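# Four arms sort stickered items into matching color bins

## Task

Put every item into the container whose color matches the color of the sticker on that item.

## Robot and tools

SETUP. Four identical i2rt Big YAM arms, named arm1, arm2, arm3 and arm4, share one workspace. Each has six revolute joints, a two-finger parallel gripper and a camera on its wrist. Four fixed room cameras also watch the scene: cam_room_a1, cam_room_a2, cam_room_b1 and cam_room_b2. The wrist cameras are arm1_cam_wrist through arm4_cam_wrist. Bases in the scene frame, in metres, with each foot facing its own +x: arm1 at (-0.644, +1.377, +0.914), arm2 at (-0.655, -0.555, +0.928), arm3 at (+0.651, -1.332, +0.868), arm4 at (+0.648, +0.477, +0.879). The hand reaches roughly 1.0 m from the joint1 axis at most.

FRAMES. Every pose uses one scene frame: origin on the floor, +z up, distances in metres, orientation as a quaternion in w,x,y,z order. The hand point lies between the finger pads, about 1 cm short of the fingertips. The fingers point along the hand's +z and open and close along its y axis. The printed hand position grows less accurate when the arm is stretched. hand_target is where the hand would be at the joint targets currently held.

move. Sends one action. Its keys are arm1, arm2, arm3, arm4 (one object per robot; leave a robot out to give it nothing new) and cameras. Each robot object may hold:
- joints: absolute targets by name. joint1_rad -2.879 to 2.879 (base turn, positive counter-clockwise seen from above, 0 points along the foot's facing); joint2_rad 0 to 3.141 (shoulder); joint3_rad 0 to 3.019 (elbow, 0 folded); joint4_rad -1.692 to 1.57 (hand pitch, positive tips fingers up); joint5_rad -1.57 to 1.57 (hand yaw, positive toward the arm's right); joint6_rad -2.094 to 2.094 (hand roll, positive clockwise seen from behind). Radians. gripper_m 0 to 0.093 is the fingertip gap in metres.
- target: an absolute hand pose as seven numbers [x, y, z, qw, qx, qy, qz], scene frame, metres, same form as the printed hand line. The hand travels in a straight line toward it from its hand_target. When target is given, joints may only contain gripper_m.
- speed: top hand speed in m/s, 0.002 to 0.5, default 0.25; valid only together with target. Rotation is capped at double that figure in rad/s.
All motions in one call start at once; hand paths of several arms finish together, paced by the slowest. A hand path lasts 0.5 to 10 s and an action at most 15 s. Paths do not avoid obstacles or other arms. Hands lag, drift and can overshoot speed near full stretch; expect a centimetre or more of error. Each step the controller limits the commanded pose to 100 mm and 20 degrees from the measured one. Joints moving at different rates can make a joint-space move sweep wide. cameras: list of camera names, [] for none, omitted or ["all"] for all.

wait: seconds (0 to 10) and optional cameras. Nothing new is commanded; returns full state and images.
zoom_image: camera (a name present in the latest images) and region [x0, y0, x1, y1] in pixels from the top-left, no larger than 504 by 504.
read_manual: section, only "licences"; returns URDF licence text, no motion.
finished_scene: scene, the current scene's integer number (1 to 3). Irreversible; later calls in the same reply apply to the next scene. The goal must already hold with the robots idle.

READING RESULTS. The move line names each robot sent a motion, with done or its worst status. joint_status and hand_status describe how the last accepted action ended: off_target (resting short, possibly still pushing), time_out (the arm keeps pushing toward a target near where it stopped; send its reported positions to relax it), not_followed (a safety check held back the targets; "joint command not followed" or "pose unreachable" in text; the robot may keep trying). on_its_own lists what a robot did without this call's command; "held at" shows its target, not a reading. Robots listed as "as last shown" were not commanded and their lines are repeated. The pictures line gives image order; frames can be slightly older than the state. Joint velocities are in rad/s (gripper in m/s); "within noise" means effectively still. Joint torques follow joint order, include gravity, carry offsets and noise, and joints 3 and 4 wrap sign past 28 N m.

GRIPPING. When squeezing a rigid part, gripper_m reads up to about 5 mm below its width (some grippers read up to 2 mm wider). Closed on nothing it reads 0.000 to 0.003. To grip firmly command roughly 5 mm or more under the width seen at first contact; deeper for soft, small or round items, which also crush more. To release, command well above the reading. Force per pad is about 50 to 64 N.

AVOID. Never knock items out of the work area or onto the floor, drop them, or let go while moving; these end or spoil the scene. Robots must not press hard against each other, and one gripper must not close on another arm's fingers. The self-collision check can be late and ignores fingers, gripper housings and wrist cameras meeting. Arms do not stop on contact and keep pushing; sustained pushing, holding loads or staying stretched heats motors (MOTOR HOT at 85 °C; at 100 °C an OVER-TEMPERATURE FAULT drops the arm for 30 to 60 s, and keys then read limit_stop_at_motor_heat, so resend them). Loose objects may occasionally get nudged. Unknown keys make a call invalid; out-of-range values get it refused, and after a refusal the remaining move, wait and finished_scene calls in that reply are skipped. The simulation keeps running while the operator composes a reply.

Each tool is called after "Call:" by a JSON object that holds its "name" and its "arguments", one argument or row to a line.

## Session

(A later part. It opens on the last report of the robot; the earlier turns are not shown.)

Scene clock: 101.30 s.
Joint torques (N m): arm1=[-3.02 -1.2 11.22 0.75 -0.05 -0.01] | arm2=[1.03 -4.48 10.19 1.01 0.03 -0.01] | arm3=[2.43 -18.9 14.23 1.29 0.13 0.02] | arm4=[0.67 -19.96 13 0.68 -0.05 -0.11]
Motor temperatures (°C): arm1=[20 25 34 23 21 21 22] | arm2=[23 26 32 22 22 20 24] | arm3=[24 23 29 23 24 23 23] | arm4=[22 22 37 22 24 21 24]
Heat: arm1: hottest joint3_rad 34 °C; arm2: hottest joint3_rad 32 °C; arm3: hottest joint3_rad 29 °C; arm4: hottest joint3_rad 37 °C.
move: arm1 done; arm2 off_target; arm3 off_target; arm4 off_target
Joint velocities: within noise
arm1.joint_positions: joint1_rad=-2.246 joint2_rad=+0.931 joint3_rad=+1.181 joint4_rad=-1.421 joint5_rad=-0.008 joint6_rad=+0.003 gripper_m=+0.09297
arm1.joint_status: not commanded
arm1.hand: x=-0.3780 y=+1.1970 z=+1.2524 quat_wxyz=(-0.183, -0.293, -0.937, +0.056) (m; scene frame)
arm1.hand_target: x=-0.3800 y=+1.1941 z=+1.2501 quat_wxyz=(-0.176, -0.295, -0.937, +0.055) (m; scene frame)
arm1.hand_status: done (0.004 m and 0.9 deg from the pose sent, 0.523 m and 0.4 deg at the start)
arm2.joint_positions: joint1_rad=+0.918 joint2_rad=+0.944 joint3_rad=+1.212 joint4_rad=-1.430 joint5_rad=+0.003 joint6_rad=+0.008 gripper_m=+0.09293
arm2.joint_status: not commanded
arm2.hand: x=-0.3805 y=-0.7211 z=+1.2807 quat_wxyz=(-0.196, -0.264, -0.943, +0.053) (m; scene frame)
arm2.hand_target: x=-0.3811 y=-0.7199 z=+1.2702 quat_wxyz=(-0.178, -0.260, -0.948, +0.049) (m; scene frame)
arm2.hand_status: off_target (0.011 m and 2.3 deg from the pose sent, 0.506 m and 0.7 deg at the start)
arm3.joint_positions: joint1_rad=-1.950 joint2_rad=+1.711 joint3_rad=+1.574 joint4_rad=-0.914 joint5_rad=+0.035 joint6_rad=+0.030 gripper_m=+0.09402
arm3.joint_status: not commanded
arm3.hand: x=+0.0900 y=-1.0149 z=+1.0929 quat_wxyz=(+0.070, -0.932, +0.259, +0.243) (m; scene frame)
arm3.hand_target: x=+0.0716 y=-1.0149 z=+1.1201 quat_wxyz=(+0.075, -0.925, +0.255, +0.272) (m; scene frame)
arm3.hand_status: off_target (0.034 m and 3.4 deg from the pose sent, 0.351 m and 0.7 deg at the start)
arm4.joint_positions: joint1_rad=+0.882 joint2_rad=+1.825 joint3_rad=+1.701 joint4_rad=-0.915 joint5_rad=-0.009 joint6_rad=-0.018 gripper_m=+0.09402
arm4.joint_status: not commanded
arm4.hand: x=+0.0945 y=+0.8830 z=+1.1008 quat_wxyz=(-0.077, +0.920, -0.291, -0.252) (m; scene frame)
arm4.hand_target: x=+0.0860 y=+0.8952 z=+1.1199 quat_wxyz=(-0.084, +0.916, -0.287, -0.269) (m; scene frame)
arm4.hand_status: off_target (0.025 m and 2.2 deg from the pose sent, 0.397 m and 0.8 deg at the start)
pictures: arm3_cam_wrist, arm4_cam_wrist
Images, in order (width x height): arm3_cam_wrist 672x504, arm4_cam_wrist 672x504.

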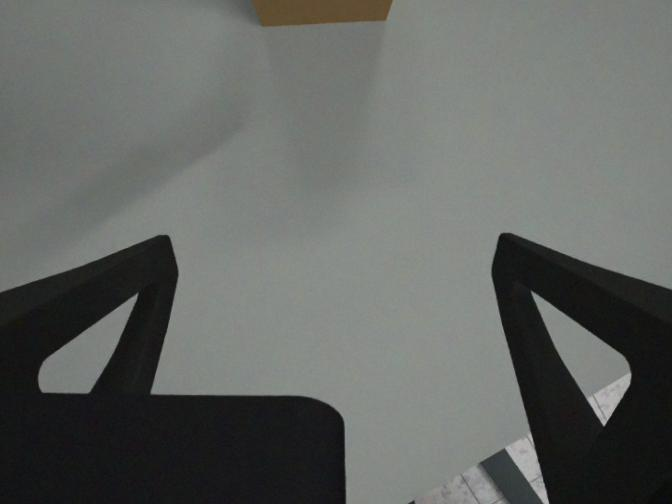

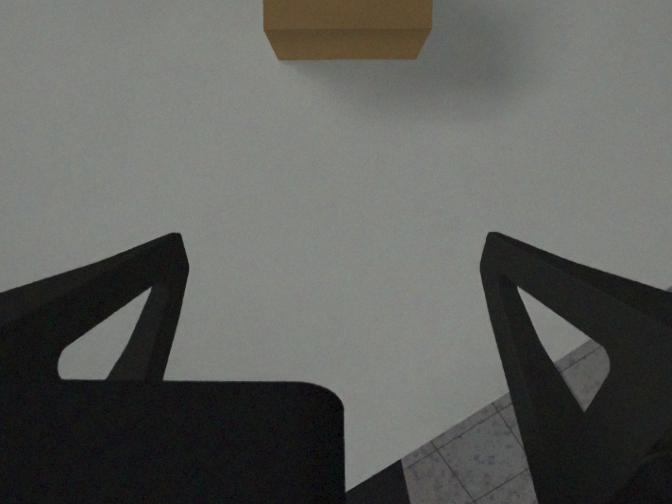

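Call:
{"name": "move", "arguments": {
  "arm3": {"target": [-0.035, -0.957, 1.035, 0.0748, -0.9251, 0.2548, 0.2716], "speed": 0.18},
  "arm4": {"target": [-0.002, 0.961, 1.030, 0.0841, -0.9157, 0.2865, 0.2689], "speed": 0.18},
  "cameras": ["arm3_cam_wrist","arm4_cam_wrist"]
}}

Scene clock: 110.60 s.
Joint torques (N m): arm1=[-3.02 -1.08 11.29 0.65 -0.07 -0.07] | arm2=[1.03 -4.48 10.15 1.03 0.02 0] | arm3=[2.2 -22.95 14.01 1.2 0.11 -0.01] | arm4=[0.26 -25.23 12.96 0.95 -0.03 -0.11]
Motor temperatures (°C): arm1=[20 24 34 23 21 21 22] | arm2=[23 26 32 22 22 20 24] | arm3=[24 24 30 23 24 23 23] | arm4=[22 22 39 22 24 21 24]
Heat: arm1: hottest joint3_rad 34 °C; arm2: hottest joint3_rad 32 °C; arm3: hottest joint3_rad 30 °C; arm4: hottest joint3_rad 39 °C.
move: arm3 off_target; arm4 off_target
Joint velocities: within noise
arm1, arm2: as last shown
arm3.joint_positions: joint1_rad=-1.949 joint2_rad=+2.059 joint3_rad=+1.898 joint4_rad=-0.869 joint5_rad=+0.034 joint6_rad=+0.031 gripper_m=+0.09400
arm3.joint_status: not commanded
arm3.hand: x=-0.0159 y=-0.9586 z=+1.0228 quat_wxyz=(+0.072, -0.929, +0.259, +0.254) (m; scene frame)
arm3.hand_target: x=-0.0339 y=-0.9578 z=+1.0351 quat_wxyz=(+0.075, -0.925, +0.255, +0.272) (m; scene frame)
arm3.hand_status: off_target (0.023 m and 2.2 deg from the pose sent, 0.149 m and 3.4 deg at the start)
arm4.joint_positions: joint1_rad=+0.881 joint2_rad=+2.168 joint3_rad=+2.023 joint4_rad=-0.889 joint5_rad=-0.010 joint6_rad=-0.019 gripper_m=+0.09402
arm4.joint_status: not commanded
arm4.hand: x=+0.0072 y=+0.9470 z=+1.0197 quat_wxyz=(-0.078, +0.919, -0.291, -0.254) (m; scene frame)
arm4.hand_target: x=-0.0010 y=+0.9605 z=+1.0302 quat_wxyz=(-0.085, +0.916, -0.287, -0.269) (m; scene frame)
arm4.hand_status: off_target (0.020 m and 1.9 deg from the pose sent, 0.143 m and 2.2 deg at the start)
pictures: arm3_cam_wrist, arm4_cam_wrist
Images, in order (width x height): arm3_cam_wrist 672x504, arm4_cam_wrist 672x504.

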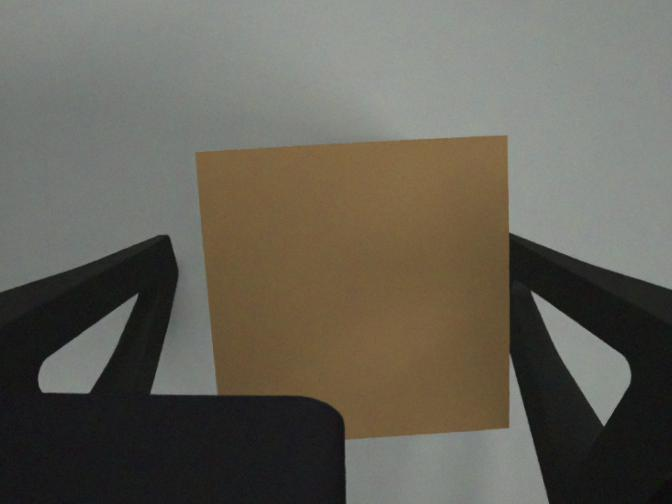

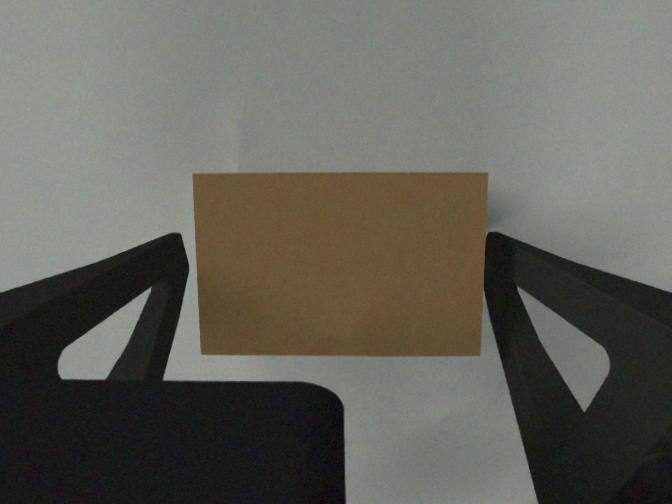

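Call:
{"name": "move", "arguments": {
  "arm3": {"joints": {"gripper_m": 0.043}},
  "arm4": {"joints": {"gripper_m": 0.055}},
  "cameras": []
}}

Call:
{"name": "move", "arguments": {
  "arm3": {"target": [0.05, -1.0, 1.14, 0.0748, -0.9251, 0.2548, 0.2716], "speed": 0.25},
  "arm4": {"target": [0.075, 0.905, 1.14, 0.0841, -0.9157, 0.2865, 0.2689], "speed": 0.25},
  "cameras": ["arm3_cam_wrist","arm4_cam_wrist"]
}}

Call:
{"name": "move", "arguments": {
  "arm3": {"target": [0.376, -1.163, 1.25, 0.0748, -0.9251, 0.2548, 0.2716], "speed": 0.4},
  "arm4": {"target": [0.387, 0.661, 1.25, 0.0841, -0.9157, 0.2865, 0.2689], "speed": 0.4},
  "cameras": []
}}

Call:
{"name": "move", "arguments": {
  "arm3": {"joints": {"joint1_rad": 1.008, "joint2_rad": 0.835, "joint3_rad": 1.10, "joint4_rad": -1.265, "joint5_rad": 0, "joint6_rad": 0}},
  "arm4": {"joints": {"joint1_rad": -1.134, "joint2_rad": 0.835, "joint3_rad": 1.10, "joint4_rad": -1.265, "joint5_rad": 0, "joint6_rad": 0}},
  "cameras": ["arm3_cam_wrist","arm4_cam_wrist"]
}}

Scene clock: 118.77 s.
Joint torques (N m): arm1=[-2.78 -0.73 11.06 0.7 -0.04 -0.08] | arm2=[0.97 -4.42 10.17 1.07 0.02 -0.01] | arm3=[2.2 -22.77 14.01 1.2 0.08 -0.01] | arm4=[0.38 -24.41 13.04 0.94 -0.03 -0.1]
Motor temperatures (°C): arm1=[20 24 34 23 21 21 22] | arm2=[23 26 32 22 22 20 23] | arm3=[24 24 31 23 24 23 23] | arm4=[22 24 38 22 24 21 24]
Heat: arm1: hottest joint3_rad 34 °C; arm2: hottest joint3_rad 32 °C; arm3: hottest joint3_rad 31 °C; arm4: hottest joint3_rad 38 °C.
move: arm3 off_target; arm4 off_target
Joint velocities: within noise
arm1, arm2: as last shown
arm3.joint_positions: joint1_rad=-1.949 joint2_rad=+2.059 joint3_rad=+1.898 joint4_rad=-0.869 joint5_rad=+0.035 joint6_rad=+0.031 gripper_m=+0.05319
arm3.joint_status: gripper_m off_target (ended at +0.05322, target +0.04300)
arm3.hand: x=-0.0158 y=-0.9584 z=+1.0228 quat_wxyz=(+0.072, -0.929, +0.259, +0.254) (m; scene frame)
arm3.hand_target: x=-0.0338 y=-0.9578 z=+1.0351 quat_wxyz=(+0.075, -0.925, +0.255, +0.272) (m; scene frame)
arm3.hand_status: not commanded
arm4.joint_positions: joint1_rad=+0.881 joint2_rad=+2.168 joint3_rad=+2.024 joint4_rad=-0.889 joint5_rad=-0.011 joint6_rad=-0.020 gripper_m=+0.06944
arm4.joint_status: gripper_m off_target (ended at +0.06946, target +0.05500)
arm4.hand: x=+0.0070 y=+0.9470 z=+1.0199 quat_wxyz=(-0.078, +0.919, -0.290, -0.255) (m; scene frame)
arm4.hand_target: x=-0.0010 y=+0.9603 z=+1.0300 quat_wxyz=(-0.084, +0.916, -0.287, -0.269) (m; scene frame)
arm4.hand_status: not commanded
pictures: none
No camera images: "cameras" was empty.

Scene clock: 120.20 s.
Joint torques (N m): arm1=[-3.14 -1.67 11.03 0.65 -0.03 -0.04] | arm2=[0.97 -4.48 10.18 1.02 0.03 -0.01] | arm3=[2.08 -19.55 9.58 0.9 0.07 -0.04] | arm4=[0.32 -20.78 9.48 0.54 -0.08 -0.08]
Motor temperatures (°C): arm1=[20 24 34 23 21 21 22] | arm2=[23 26 32 22 22 20 23] | arm3=[24 24 31 23 24 23 23] | arm4=[22 24 38 22 24 21 25]
Heat: arm1: hottest joint3_rad 34 °C; arm2: hottest joint3_rad 32 °C; arm3: hottest joint3_rad 31 °C; arm4: hottest joint3_rad 38 °C.
move: arm3 off_target; arm4 off_target
Joint velocities: within noise
arm1, arm2: as last shown
arm3.joint_positions: joint1_rad=-1.949 joint2_rad=+1.771 joint3_rad=+1.777 joint4_rad=-0.980 joint5_rad=+0.035 joint6_rad=+0.031 gripper_m=+0.05319
arm3.joint_status: not commanded
arm3.hand: x=+0.0534 y=-0.9945 z=+1.1492 quat_wxyz=(+0.078, -0.922, +0.257, +0.280) (m; scene frame)
arm3.hand_target: x=+0.0501 y=-1.0001 z=+1.1400 quat_wxyz=(+0.075, -0.925, +0.255, +0.272) (m; scene frame)
arm3.hand_status: off_target (0.011 m and 1.1 deg from the pose sent, 0.141 m and 2.2 deg at the start)
arm4.joint_positions: joint1_rad=+0.880 joint2_rad=+1.858 joint3_rad=+1.862 joint4_rad=-0.980 joint5_rad=-0.011 joint6_rad=-0.020 gripper_m=+0.06944
arm4.joint_status: not commanded
arm4.hand: x=+0.0731 y=+0.9000 z=+1.1528 quat_wxyz=(-0.087, +0.911, -0.288, -0.281) (m; scene frame)
arm4.hand_target: x=+0.0751 y=+0.9049 z=+1.1400 quat_wxyz=(-0.084, +0.916, -0.287, -0.269) (m; scene frame)
arm4.hand_status: off_target (0.014 m and 1.5 deg from the pose sent, 0.144 m and 1.9 deg at the start)
pictures: arm3_cam_wrist, arm4_cam_wrist
Images, in order (width x height): arm3_cam_wrist 672x504, arm4_cam_wrist 672x504.

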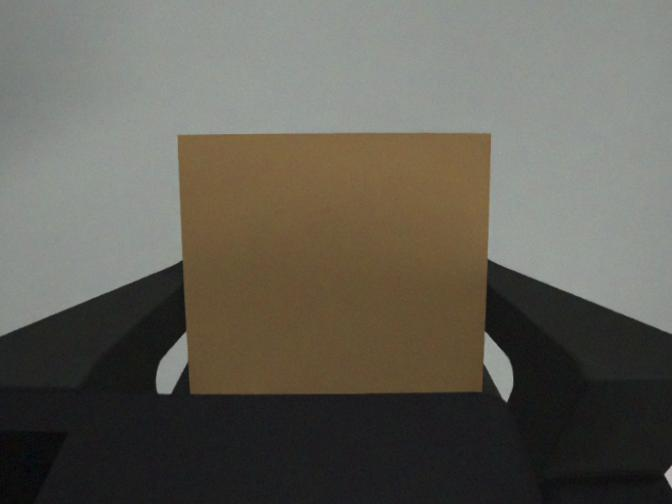

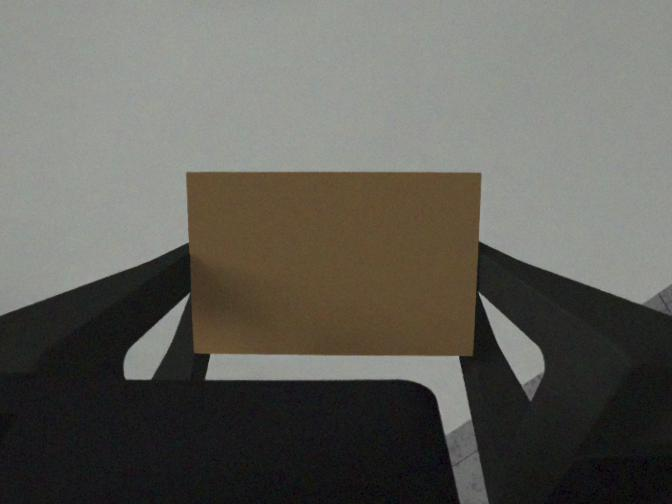

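Scene clock: 122.13 s.
Joint torques (N m): arm1=[-2.9 -1.55 11.21 0.68 -0.05 -0.07] | arm2=[0.91 -4.48 10.17 1.03 0.02 -0.01] | arm3=[0.26 -3.72 9.11 0.94 -0.06 -0.11] | arm4=[1.38 -3.14 9.06 0.65 0.17 0.16]
Motor temperatures (°C): arm1=[20 24 34 23 21 21 22] | arm2=[23 25 32 22 22 20 23] | arm3=[24 24 31 23 24 23 23] | arm4=[22 24 37 22 24 21 25]
Heat: arm1: hottest joint3_rad 34 °C; arm2: hottest joint3_rad 32 °C; arm3: hottest joint3_rad 31 °C; arm4: hottest joint3_rad 37 °C.
move: arm3 done; arm4 done
Joint velocities: within noise
arm1, arm2: as last shown
arm3.joint_positions: joint1_rad=-1.963 joint2_rad=+0.855 joint3_rad=+1.207 joint4_rad=-1.333 joint5_rad=+0.017 joint6_rad=+0.010 gripper_m=+0.05319
arm3.joint_status: not commanded
arm3.hand: x=+0.3736 y=-1.1664 z=+1.2533 quat_wxyz=(+0.074, -0.924, +0.252, +0.277) (m; scene frame)
arm3.hand_target: x=+0.3760 y=-1.1630 z=+1.2500 quat_wxyz=(+0.075, -0.925, +0.255, +0.272) (m; scene frame)
arm3.hand_status: done (0.005 m and 0.7 deg from the pose sent, 0.378 m and 1.1 deg at the start)
arm4.joint_positions: joint1_rad=+0.905 joint2_rad=+0.845 joint3_rad=+1.160 joint4_rad=-1.303 joint5_rad=+0.004 joint6_rad=-0.013 gripper_m=+0.06944
arm4.joint_status: not commanded
arm4.hand: x=+0.3881 y=+0.6624 z=+1.2516 quat_wxyz=(-0.087, +0.915, -0.283, -0.275) (m; scene frame)
arm4.hand_target: x=+0.3870 y=+0.6611 z=+1.2501 quat_wxyz=(-0.084, +0.916, -0.286, -0.269) (m; scene frame)
arm4.hand_status: done (0.002 m and 0.9 deg from the pose sent, 0.406 m and 1.5 deg at the start)
pictures: none
No camera images: "cameras" was empty.

Scene clock: 124.47 s.
Joint torques (N m): arm1=[-3.19 -1.67 11.04 0.76 -0.03 -0.01] | arm2=[0.91 -4.42 10.18 1.07 0.03 -0.01] | arm3=[1.9 -3.96 9.88 1.44 0.14 -0.11] | arm4=[0.32 -4.66 9.65 1.2 0.04 0.11]
Motor temperatures (°C): arm1=[20 24 34 23 21 21 22] | arm2=[23 25 32 22 22 20 23] | arm3=[24 24 31 23 24 23 23] | arm4=[22 24 37 22 24 21 25]
Heat: arm1: hottest joint3_rad 34 °C; arm2: hottest joint3_rad 32 °C; arm3: hottest joint3_rad 31 °C; arm4: hottest joint3_rad 37 °C.
move: arm3 done; arm4 done
Joint velocities: within noise
arm1, arm2: as last shown
arm3.joint_positions: joint1_rad=+1.000 joint2_rad=+0.840 joint3_rad=+1.096 joint4_rad=-1.273 joint5_rad=-0.002 joint6_rad=+0.005 gripper_m=+0.05318
arm3.joint_status: all done
arm3.hand: x=+0.8958 y=-1.5301 z=+1.2161 quat_wxyz=(-0.261, -0.327, -0.903, +0.097) (m; scene frame)
arm3.hand_target: x=+0.8979 y=-1.5289 z=+1.2206 quat_wxyz=(-0.268, -0.320, -0.903, +0.101) (m; scene frame)
arm3.hand_status: not commanded
arm4.joint_positions: joint1_rad=-1.132 joint2_rad=+0.843 joint3_rad=+1.090 joint4_rad=-1.278 joint5_rad=+0.001 joint6_rad=-0.011 gripper_m=+0.06946
arm4.joint_status: all done
arm4.hand: x=+0.9291 y=+0.6287 z=+1.2185 quat_wxyz=(-0.257, +0.241, -0.934, -0.063) (m; scene frame)
arm4.hand_target: x=+0.9311 y=+0.6294 z=+1.2271 quat_wxyz=(-0.270, +0.235, -0.931, -0.068) (m; scene frame)
arm4.hand_status: not commanded
pictures: arm3_cam_wrist, arm4_cam_wrist
Images, in order (width x height): arm3_cam_wrist 672x504, arm4_cam_wrist 672x504.

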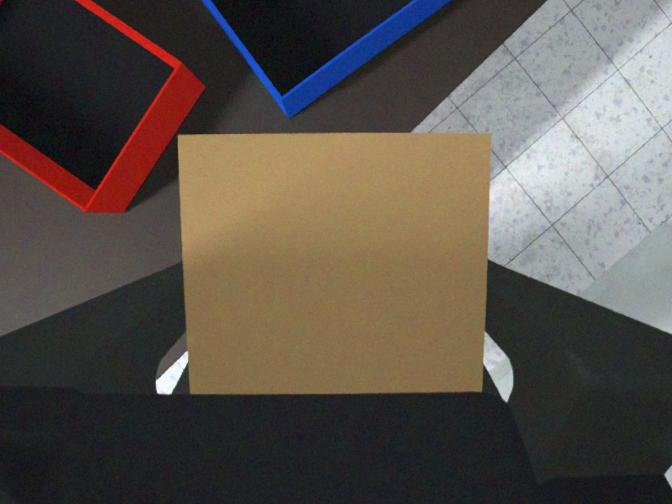

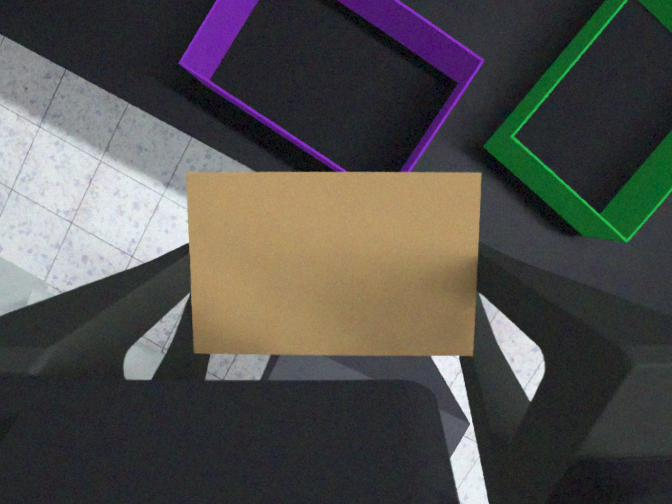

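Call:
{"name": "move", "arguments": {
  "arm3": {"target": [1.145, -1.738, 0.87, 0.2654, 0.3213, 0.9041, -0.0943], "speed": 0.35},
  "arm4": {"target": [1.118, 0.728, 0.87, 0.2732, -0.2339, 0.9305, 0.0687], "speed": 0.35},
  "cameras": ["arm3_cam_wrist","arm4_cam_wrist"]
}}

Scene clock: 138.53 s.
Joint torques (N m): arm1=[-2.78 -2.02 11.21 0.76 -0.05 -0.06] | arm2=[0.85 -4.37 10.14 1.07 0.02 -0.01] | arm3=[1.2 -19.9 10.7 1.58 -0.07 -0.11] | arm4=[0.5 -16.03 8.5 1.33 -0.06 0.1]
Motor temperatures (°C): arm1=[20 24 34 23 21 21 22] | arm2=[23 25 32 22 22 20 23] | arm3=[24 24 31 23 24 23 24] | arm4=[22 23 37 22 24 21 25]
Heat: arm1: hottest joint3_rad 34 °C; arm2: hottest joint3_rad 32 °C; arm3: hottest joint3_rad 31 °C; arm4: hottest joint3_rad 37 °C.
move: arm3 off_target; arm4 off_target
Joint velocities: within noise
arm1, arm2: as last shown
arm3.joint_positions: joint1_rad=+1.000 joint2_rad=+1.947 joint3_rad=+1.171 joint4_rad=-0.296 joint5_rad=-0.010 joint6_rad=+0.005 gripper_m=+0.05318
arm3.joint_status: not commanded
arm3.hand: x=+1.1249 y=-1.7229 z=+0.8476 quat_wxyz=(-0.237, -0.328, -0.911, +0.084) (m; scene frame)
arm3.hand_target: x=+1.1440 y=-1.7371 z=+0.8708 quat_wxyz=(-0.265, -0.321, -0.904, +0.094) (m; scene frame)
arm3.hand_status: off_target (0.034 m and 3.6 deg from the pose sent, 0.474 m and 0.9 deg at the start)
arm4.joint_positions: joint1_rad=-1.132 joint2_rad=+1.740 joint3_rad=+0.829 joint4_rad=-0.141 joint5_rad=+0.001 joint6_rad=-0.011 gripper_m=+0.06946
arm4.joint_status: not commanded
arm4.hand: x=+1.0957 y=+0.7183 z=+0.8533 quat_wxyz=(-0.247, +0.242, -0.937, -0.060) (m; scene frame)
arm4.hand_target: x=+1.1170 y=+0.7274 z=+0.8707 quat_wxyz=(-0.273, +0.234, -0.931, -0.069) (m; scene frame)
arm4.hand_status: off_target (0.030 m and 3.4 deg from the pose sent, 0.409 m and 2.2 deg at the start)
pictures: arm3_cam_wrist, arm4_cam_wrist
Images, in order (width x height): arm3_cam_wrist 672x504, arm4_cam_wrist 672x504.

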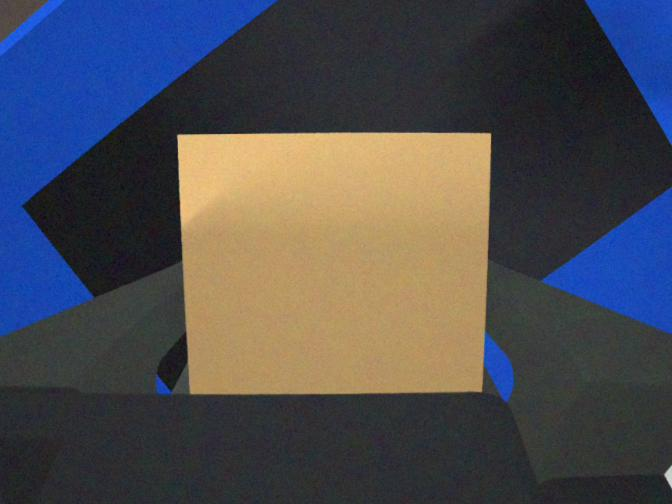

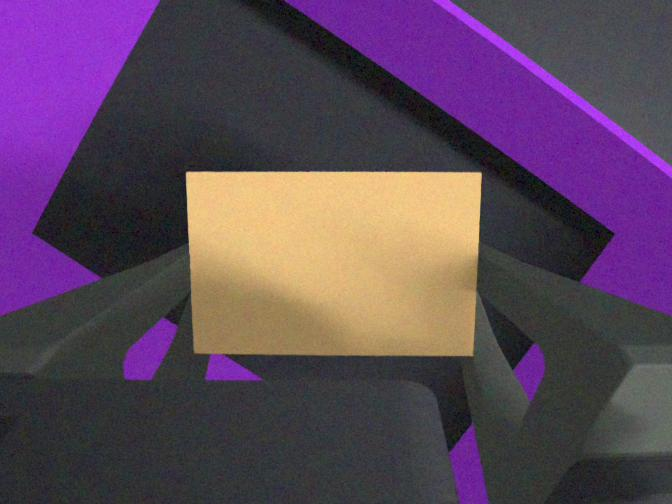

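Call:
{"name": "move", "arguments": {
  "arm3": {"target": [1.135, -1.730, 0.728, 0.2654, 0.3213, 0.9041, -0.0943], "speed": 0.12},
  "arm4": {"target": [1.110, 0.725, 0.728, 0.2732, -0.2339, 0.9305, 0.0687], "speed": 0.12},
  "cameras": ["arm3_cam_wrist","arm4_cam_wrist"]
}}

Scene clock: 143.73 s.
Joint torques (N m): arm1=[-3.08 -1.38 10.99 0.72 -0.03 -0.06] | arm2=[0.91 -4.48 10.19 1.02 0.03 -0.01] | arm3=[1.32 -17.55 5.19 1.8 -0.02 -0.1] | arm4=[0.97 -13.57 4.75 1.42 0.12 0.15]
Motor temperatures (°C): arm1=[20 24 34 23 21 21 22] | arm2=[23 25 32 22 22 20 23] | arm3=[24 24 30 23 24 23 24] | arm4=[22 23 36 22 24 21 26]
Heat: arm1: hottest joint3_rad 34 °C; arm2: hottest joint3_rad 32 °C; arm3: hottest joint3_rad 30 °C; arm4: hottest joint3_rad 36 °C.
move: arm3 off_target; arm4 off_target
Joint velocities: within noise
arm1, arm2: as last shown
arm3.joint_positions: joint1_rad=+1.000 joint2_rad=+2.180 joint3_rad=+1.171 joint4_rad=+0.021 joint5_rad=-0.010 joint6_rad=+0.005 gripper_m=+0.05318
arm3.joint_status: not commanded
arm3.hand: x=+1.1395 y=-1.7363 z=+0.7475 quat_wxyz=(-0.275, -0.324, -0.900, +0.098) (m; scene frame)
arm3.hand_target: x=+1.1346 y=-1.7297 z=+0.7286 quat_wxyz=(-0.265, -0.321, -0.904, +0.094) (m; scene frame)
arm3.hand_status: off_target (0.021 m and 1.3 deg from the pose sent, 0.120 m and 3.6 deg at the start)
arm4.joint_positions: joint1_rad=-1.133 joint2_rad=+2.059 joint3_rad=+0.830 joint4_rad=+0.249 joint5_rad=-0.002 joint6_rad=-0.009 gripper_m=+0.06946
arm4.joint_status: not commanded
arm4.hand: x=+1.1088 y=+0.7256 z=+0.7451 quat_wxyz=(-0.280, +0.239, -0.927, -0.070) (m; scene frame)
arm4.hand_target: x=+1.1093 y=+0.7246 z=+0.7285 quat_wxyz=(-0.273, +0.234, -0.931, -0.069) (m; scene frame)
arm4.hand_status: off_target (0.017 m and 1.0 deg from the pose sent, 0.126 m and 3.4 deg at the start)
pictures: arm3_cam_wrist, arm4_cam_wrist
Images, in order (width x height): arm3_cam_wrist 672x504, arm4_cam_wrist 672x504.

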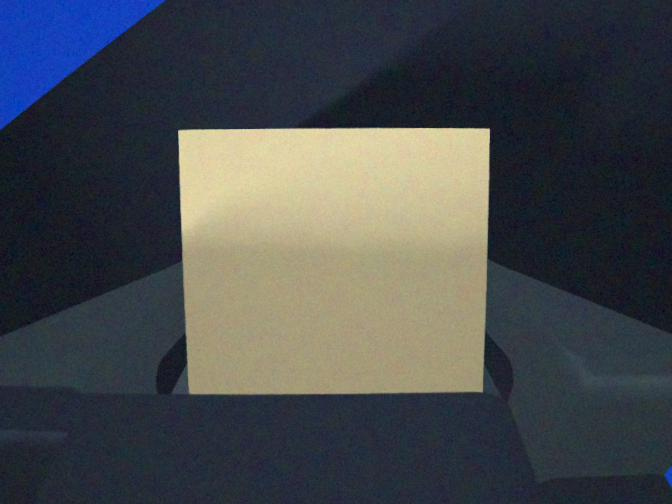

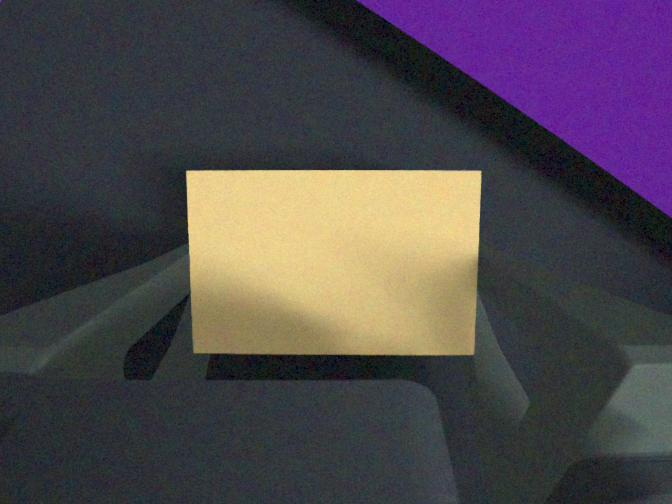

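Call:
{"name": "move", "arguments": {
  "arm3": {"target": [1.138, -1.734, 0.742, 0.2654, 0.3213, 0.9041, -0.0943], "speed": 0.08},
  "arm4": {"target": [1.110, 0.725, 0.741, 0.2732, -0.2339, 0.9305, 0.0687], "speed": 0.08},
  "cameras": []
}}

Call:
{"name": "move", "arguments": {
  "arm3": {"joints": {"gripper_m": 0.093}},
  "arm4": {"joints": {"gripper_m": 0.093}},
  "cameras": []
}}

Call:
{"name": "move", "arguments": {
  "arm3": {"target": [1.10, -1.703, 0.95, 0.2654, 0.3213, 0.9041, -0.0943], "speed": 0.3},
  "arm4": {"target": [1.075, 0.706, 0.95, 0.2732, -0.2339, 0.9305, 0.0687], "speed": 0.3},
  "cameras": ["arm3_cam_wrist","arm4_cam_wrist"]
}}

Scene clock: 153.97 s.
Joint torques (N m): arm1=[-3.08 -1.26 11.11 0.75 -0.05 -0.03] | arm2=[1.03 -4.48 10.19 1.05 0.02 0] | arm3=[1.2 -19.96 6.26 0.43 -0.08 -0.12] | arm4=[0.67 -16.38 4.38 0.42 0.16 0.12]
Motor temperatures (°C): arm1=[20 24 34 23 21 21 22] | arm2=[23 25 32 22 22 20 23] | arm3=[24 24 30 23 24 23 24] | arm4=[22 23 35 22 24 21 26]
Heat: arm1: hottest joint3_rad 34 °C; arm2: hottest joint3_rad 32 °C; arm3: hottest joint3_rad 30 °C; arm4: hottest joint3_rad 35 °C.
move: arm3 done; arm4 done
Joint velocities: within noise
arm1.joint_positions: joint1_rad=-2.246 joint2_rad=+0.931 joint3_rad=+1.181 joint4_rad=-1.421 joint5_rad=-0.008 joint6_rad=+0.003 gripper_m=+0.09297
arm1.joint_status: not commanded
arm1.hand: x=-0.3780 y=+1.1970 z=+1.2524 quat_wxyz=(-0.183, -0.293, -0.937, +0.056) (m; scene frame)
arm1.hand_target: x=-0.3800 y=+1.1941 z=+1.2501 quat_wxyz=(-0.176, -0.295, -0.937, +0.055) (m; scene frame)
arm1.hand_status: not commanded
arm2.joint_positions: joint1_rad=+0.918 joint2_rad=+0.944 joint3_rad=+1.212 joint4_rad=-1.430 joint5_rad=+0.003 joint6_rad=+0.008 gripper_m=+0.09293
arm2.joint_status: not commanded
arm2.hand: x=-0.3805 y=-0.7211 z=+1.2807 quat_wxyz=(-0.196, -0.264, -0.943, +0.053) (m; scene frame)
arm2.hand_target: x=-0.3811 y=-0.7199 z=+1.2702 quat_wxyz=(-0.178, -0.260, -0.948, +0.049) (m; scene frame)
arm2.hand_status: not commanded
arm3.joint_positions: joint1_rad=+1.000 joint2_rad=+2.180 joint3_rad=+1.171 joint4_rad=+0.018 joint5_rad=-0.010 joint6_rad=+0.005 gripper_m=+0.05318
arm3.joint_status: not commanded
arm3.hand: x=+1.1390 y=-1.7359 z=+0.7471 quat_wxyz=(-0.274, -0.324, -0.900, +0.098) (m; scene frame)
arm3.hand_target: x=+1.1380 y=-1.7340 z=+0.7421 quat_wxyz=(-0.266, -0.321, -0.904, +0.094) (m; scene frame)
arm3.hand_status: done (0.006 m and 1.1 deg from the pose sent, 0.006 m and 1.3 deg at the start)
arm4.joint_positions: joint1_rad=-1.133 joint2_rad=+2.059 joint3_rad=+0.830 joint4_rad=+0.249 joint5_rad=-0.002 joint6_rad=-0.009 gripper_m=+0.06946
arm4.joint_status: not commanded
arm4.hand: x=+1.1088 y=+0.7256 z=+0.7451 quat_wxyz=(-0.280, +0.239, -0.927, -0.070) (m; scene frame)
arm4.hand_target: x=+1.1100 y=+0.7249 z=+0.7410 quat_wxyz=(-0.273, +0.234, -0.931, -0.069) (m; scene frame)
arm4.hand_status: done (0.004 m and 1.0 deg from the pose sent, 0.004 m and 1.0 deg at the start)
pictures: none
No camera images: "cameras" was empty.

Scene clock: 154.53 s.
Joint torques (N m): arm1=[-3.37 -1.61 11.26 0.8 -0.02 -0.06] | arm2=[1.03 -4.48 10.22 1.05 0.02 -0.01] | arm3=[1.14 -19.78 6.27 0.66 -0.04 -0.12] | arm4=[1.03 -16.21 4.31 0.46 0.11 0.14]
Motor temperatures (°C): arm1=[20 24 34 23 21 21 22] | arm2=[23 25 32 22 22 20 23] | arm3=[24 24 29 23 24 23 24] | arm4=[22 23 34 22 24 21 26]
Heat: arm1: hottest joint3_rad 34 °C; arm2: hottest joint3_rad 32 °C; arm3: hottest joint3_rad 29 °C; arm4: hottest joint3_rad 34 °C.
move: arm3 done; arm4 done
Joint velocities: within noise
arm1, arm2: as last shown
arm3.joint_positions: joint1_rad=+1.000 joint2_rad=+2.180 joint3_rad=+1.171 joint4_rad=+0.012 joint5_rad=-0.011 joint6_rad=+0.005 gripper_m=+0.09296
arm3.joint_status: all done
arm3.hand: x=+1.1382 y=-1.7350 z=+0.7463 quat_wxyz=(-0.271, -0.324, -0.901, +0.096) (m; scene frame)
arm3.hand_target: x=+1.1380 y=-1.7340 z=+0.7421 quat_wxyz=(-0.266, -0.321, -0.904, +0.094) (m; scene frame)
arm3.hand_status: not commanded
arm4.joint_positions: joint1_rad=-1.133 joint2_rad=+2.059 joint3_rad=+0.830 joint4_rad=+0.246 joint5_rad=-0.002 joint6_rad=-0.008 gripper_m=+0.09291
arm4.joint_status: all done
arm4.hand: x=+1.1081 y=+0.7252 z=+0.7446 quat_wxyz=(-0.278, +0.239, -0.928, -0.069) (m; scene frame)
arm4.hand_target: x=+1.1099 y=+0.7249 z=+0.7410 quat_wxyz=(-0.273, +0.234, -0.931, -0.069) (m; scene frame)
arm4.hand_status: not commanded
pictures: none
No camera images: "cameras" was empty.

Scene clock: 155.90 s.
Joint torques (N m): arm1=[-2.32 -1.44 11.22 0.66 -0.08 -0.07] | arm2=[0.97 -4.37 10.18 1.02 0.03 0] | arm3=[0.97 -15.56 8.31 0.81 0 -0.11] | arm4=[0.97 -11.63 9.14 0.42 0.11 0.11]
Motor temperatures (°C): arm1=[20 24 34 23 21 21 22] | arm2=[23 25 32 22 22 20 23] | arm3=[24 24 29 23 24 23 24] | arm4=[22 23 34 22 24 21 26]
Heat: arm1: hottest joint3_rad 34 °C; arm2: hottest joint3_rad 32 °C; arm3: hottest joint3_rad 29 °C; arm4: hottest joint3_rad 34 °C.
move: arm3 done; arm4 off_target
Joint velocities: within noise
arm1, arm2: as last shown
arm3.joint_positions: joint1_rad=+1.000 joint2_rad=+1.681 joint3_rad=+1.102 joint4_rad=-0.410 joint5_rad=-0.015 joint6_rad=+0.001 gripper_m=+0.09296
arm3.joint_status: not commanded
arm3.hand: x=+1.1032 y=-1.7024 z=+0.9580 quat_wxyz=(-0.275, -0.321, -0.901, +0.096) (m; scene frame)
arm3.hand_target: x=+1.0999 y=-1.7030 z=+0.9501 quat_wxyz=(-0.266, -0.321, -0.904, +0.094) (m; scene frame)
arm3.hand_status: done (0.009 m and 1.2 deg from the pose sent, 0.210 m and 0.8 deg at the start)
arm4.joint_positions: joint1_rad=-1.133 joint2_rad=+1.452 joint3_rad=+0.774 joint4_rad=-0.321 joint5_rad=-0.002 joint6_rad=-0.008 gripper_m=+0.09291
arm4.joint_status: not commanded
arm4.hand: x=+1.0663 y=+0.7029 z=+0.9445 quat_wxyz=(-0.271, +0.239, -0.930, -0.068) (m; scene frame)
arm4.hand_target: x=+1.0749 y=+0.7059 z=+0.9502 quat_wxyz=(-0.274, +0.234, -0.930, -0.069) (m; scene frame)
arm4.hand_status: off_target (0.011 m and 0.7 deg from the pose sent, 0.209 m and 0.9 deg at the start)
pictures: arm3_cam_wrist, arm4_cam_wrist
Images, in order (width x height): arm3_cam_wrist 672x504, arm4_cam_wrist 672x504.

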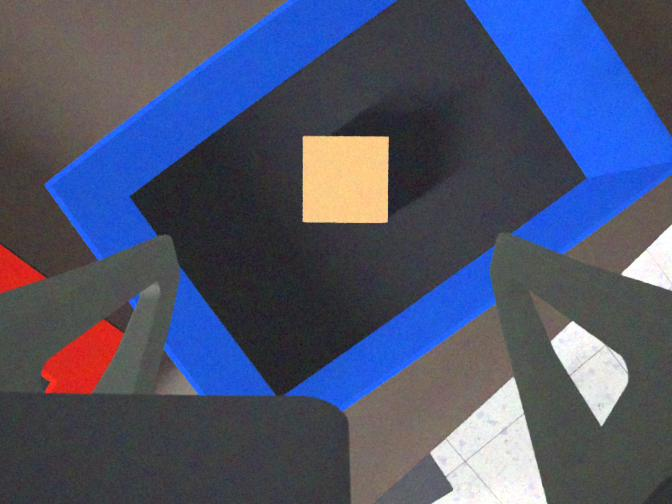

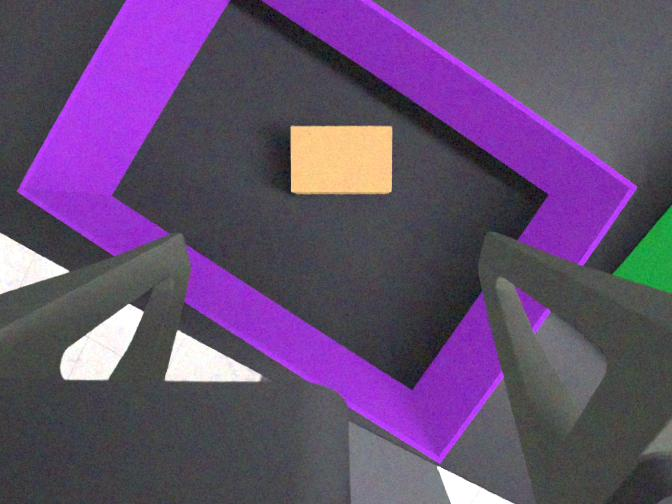

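Call:
{"name": "finished_scene", "arguments": {
  "scene": 3
}}

The scene is finished: the task was done.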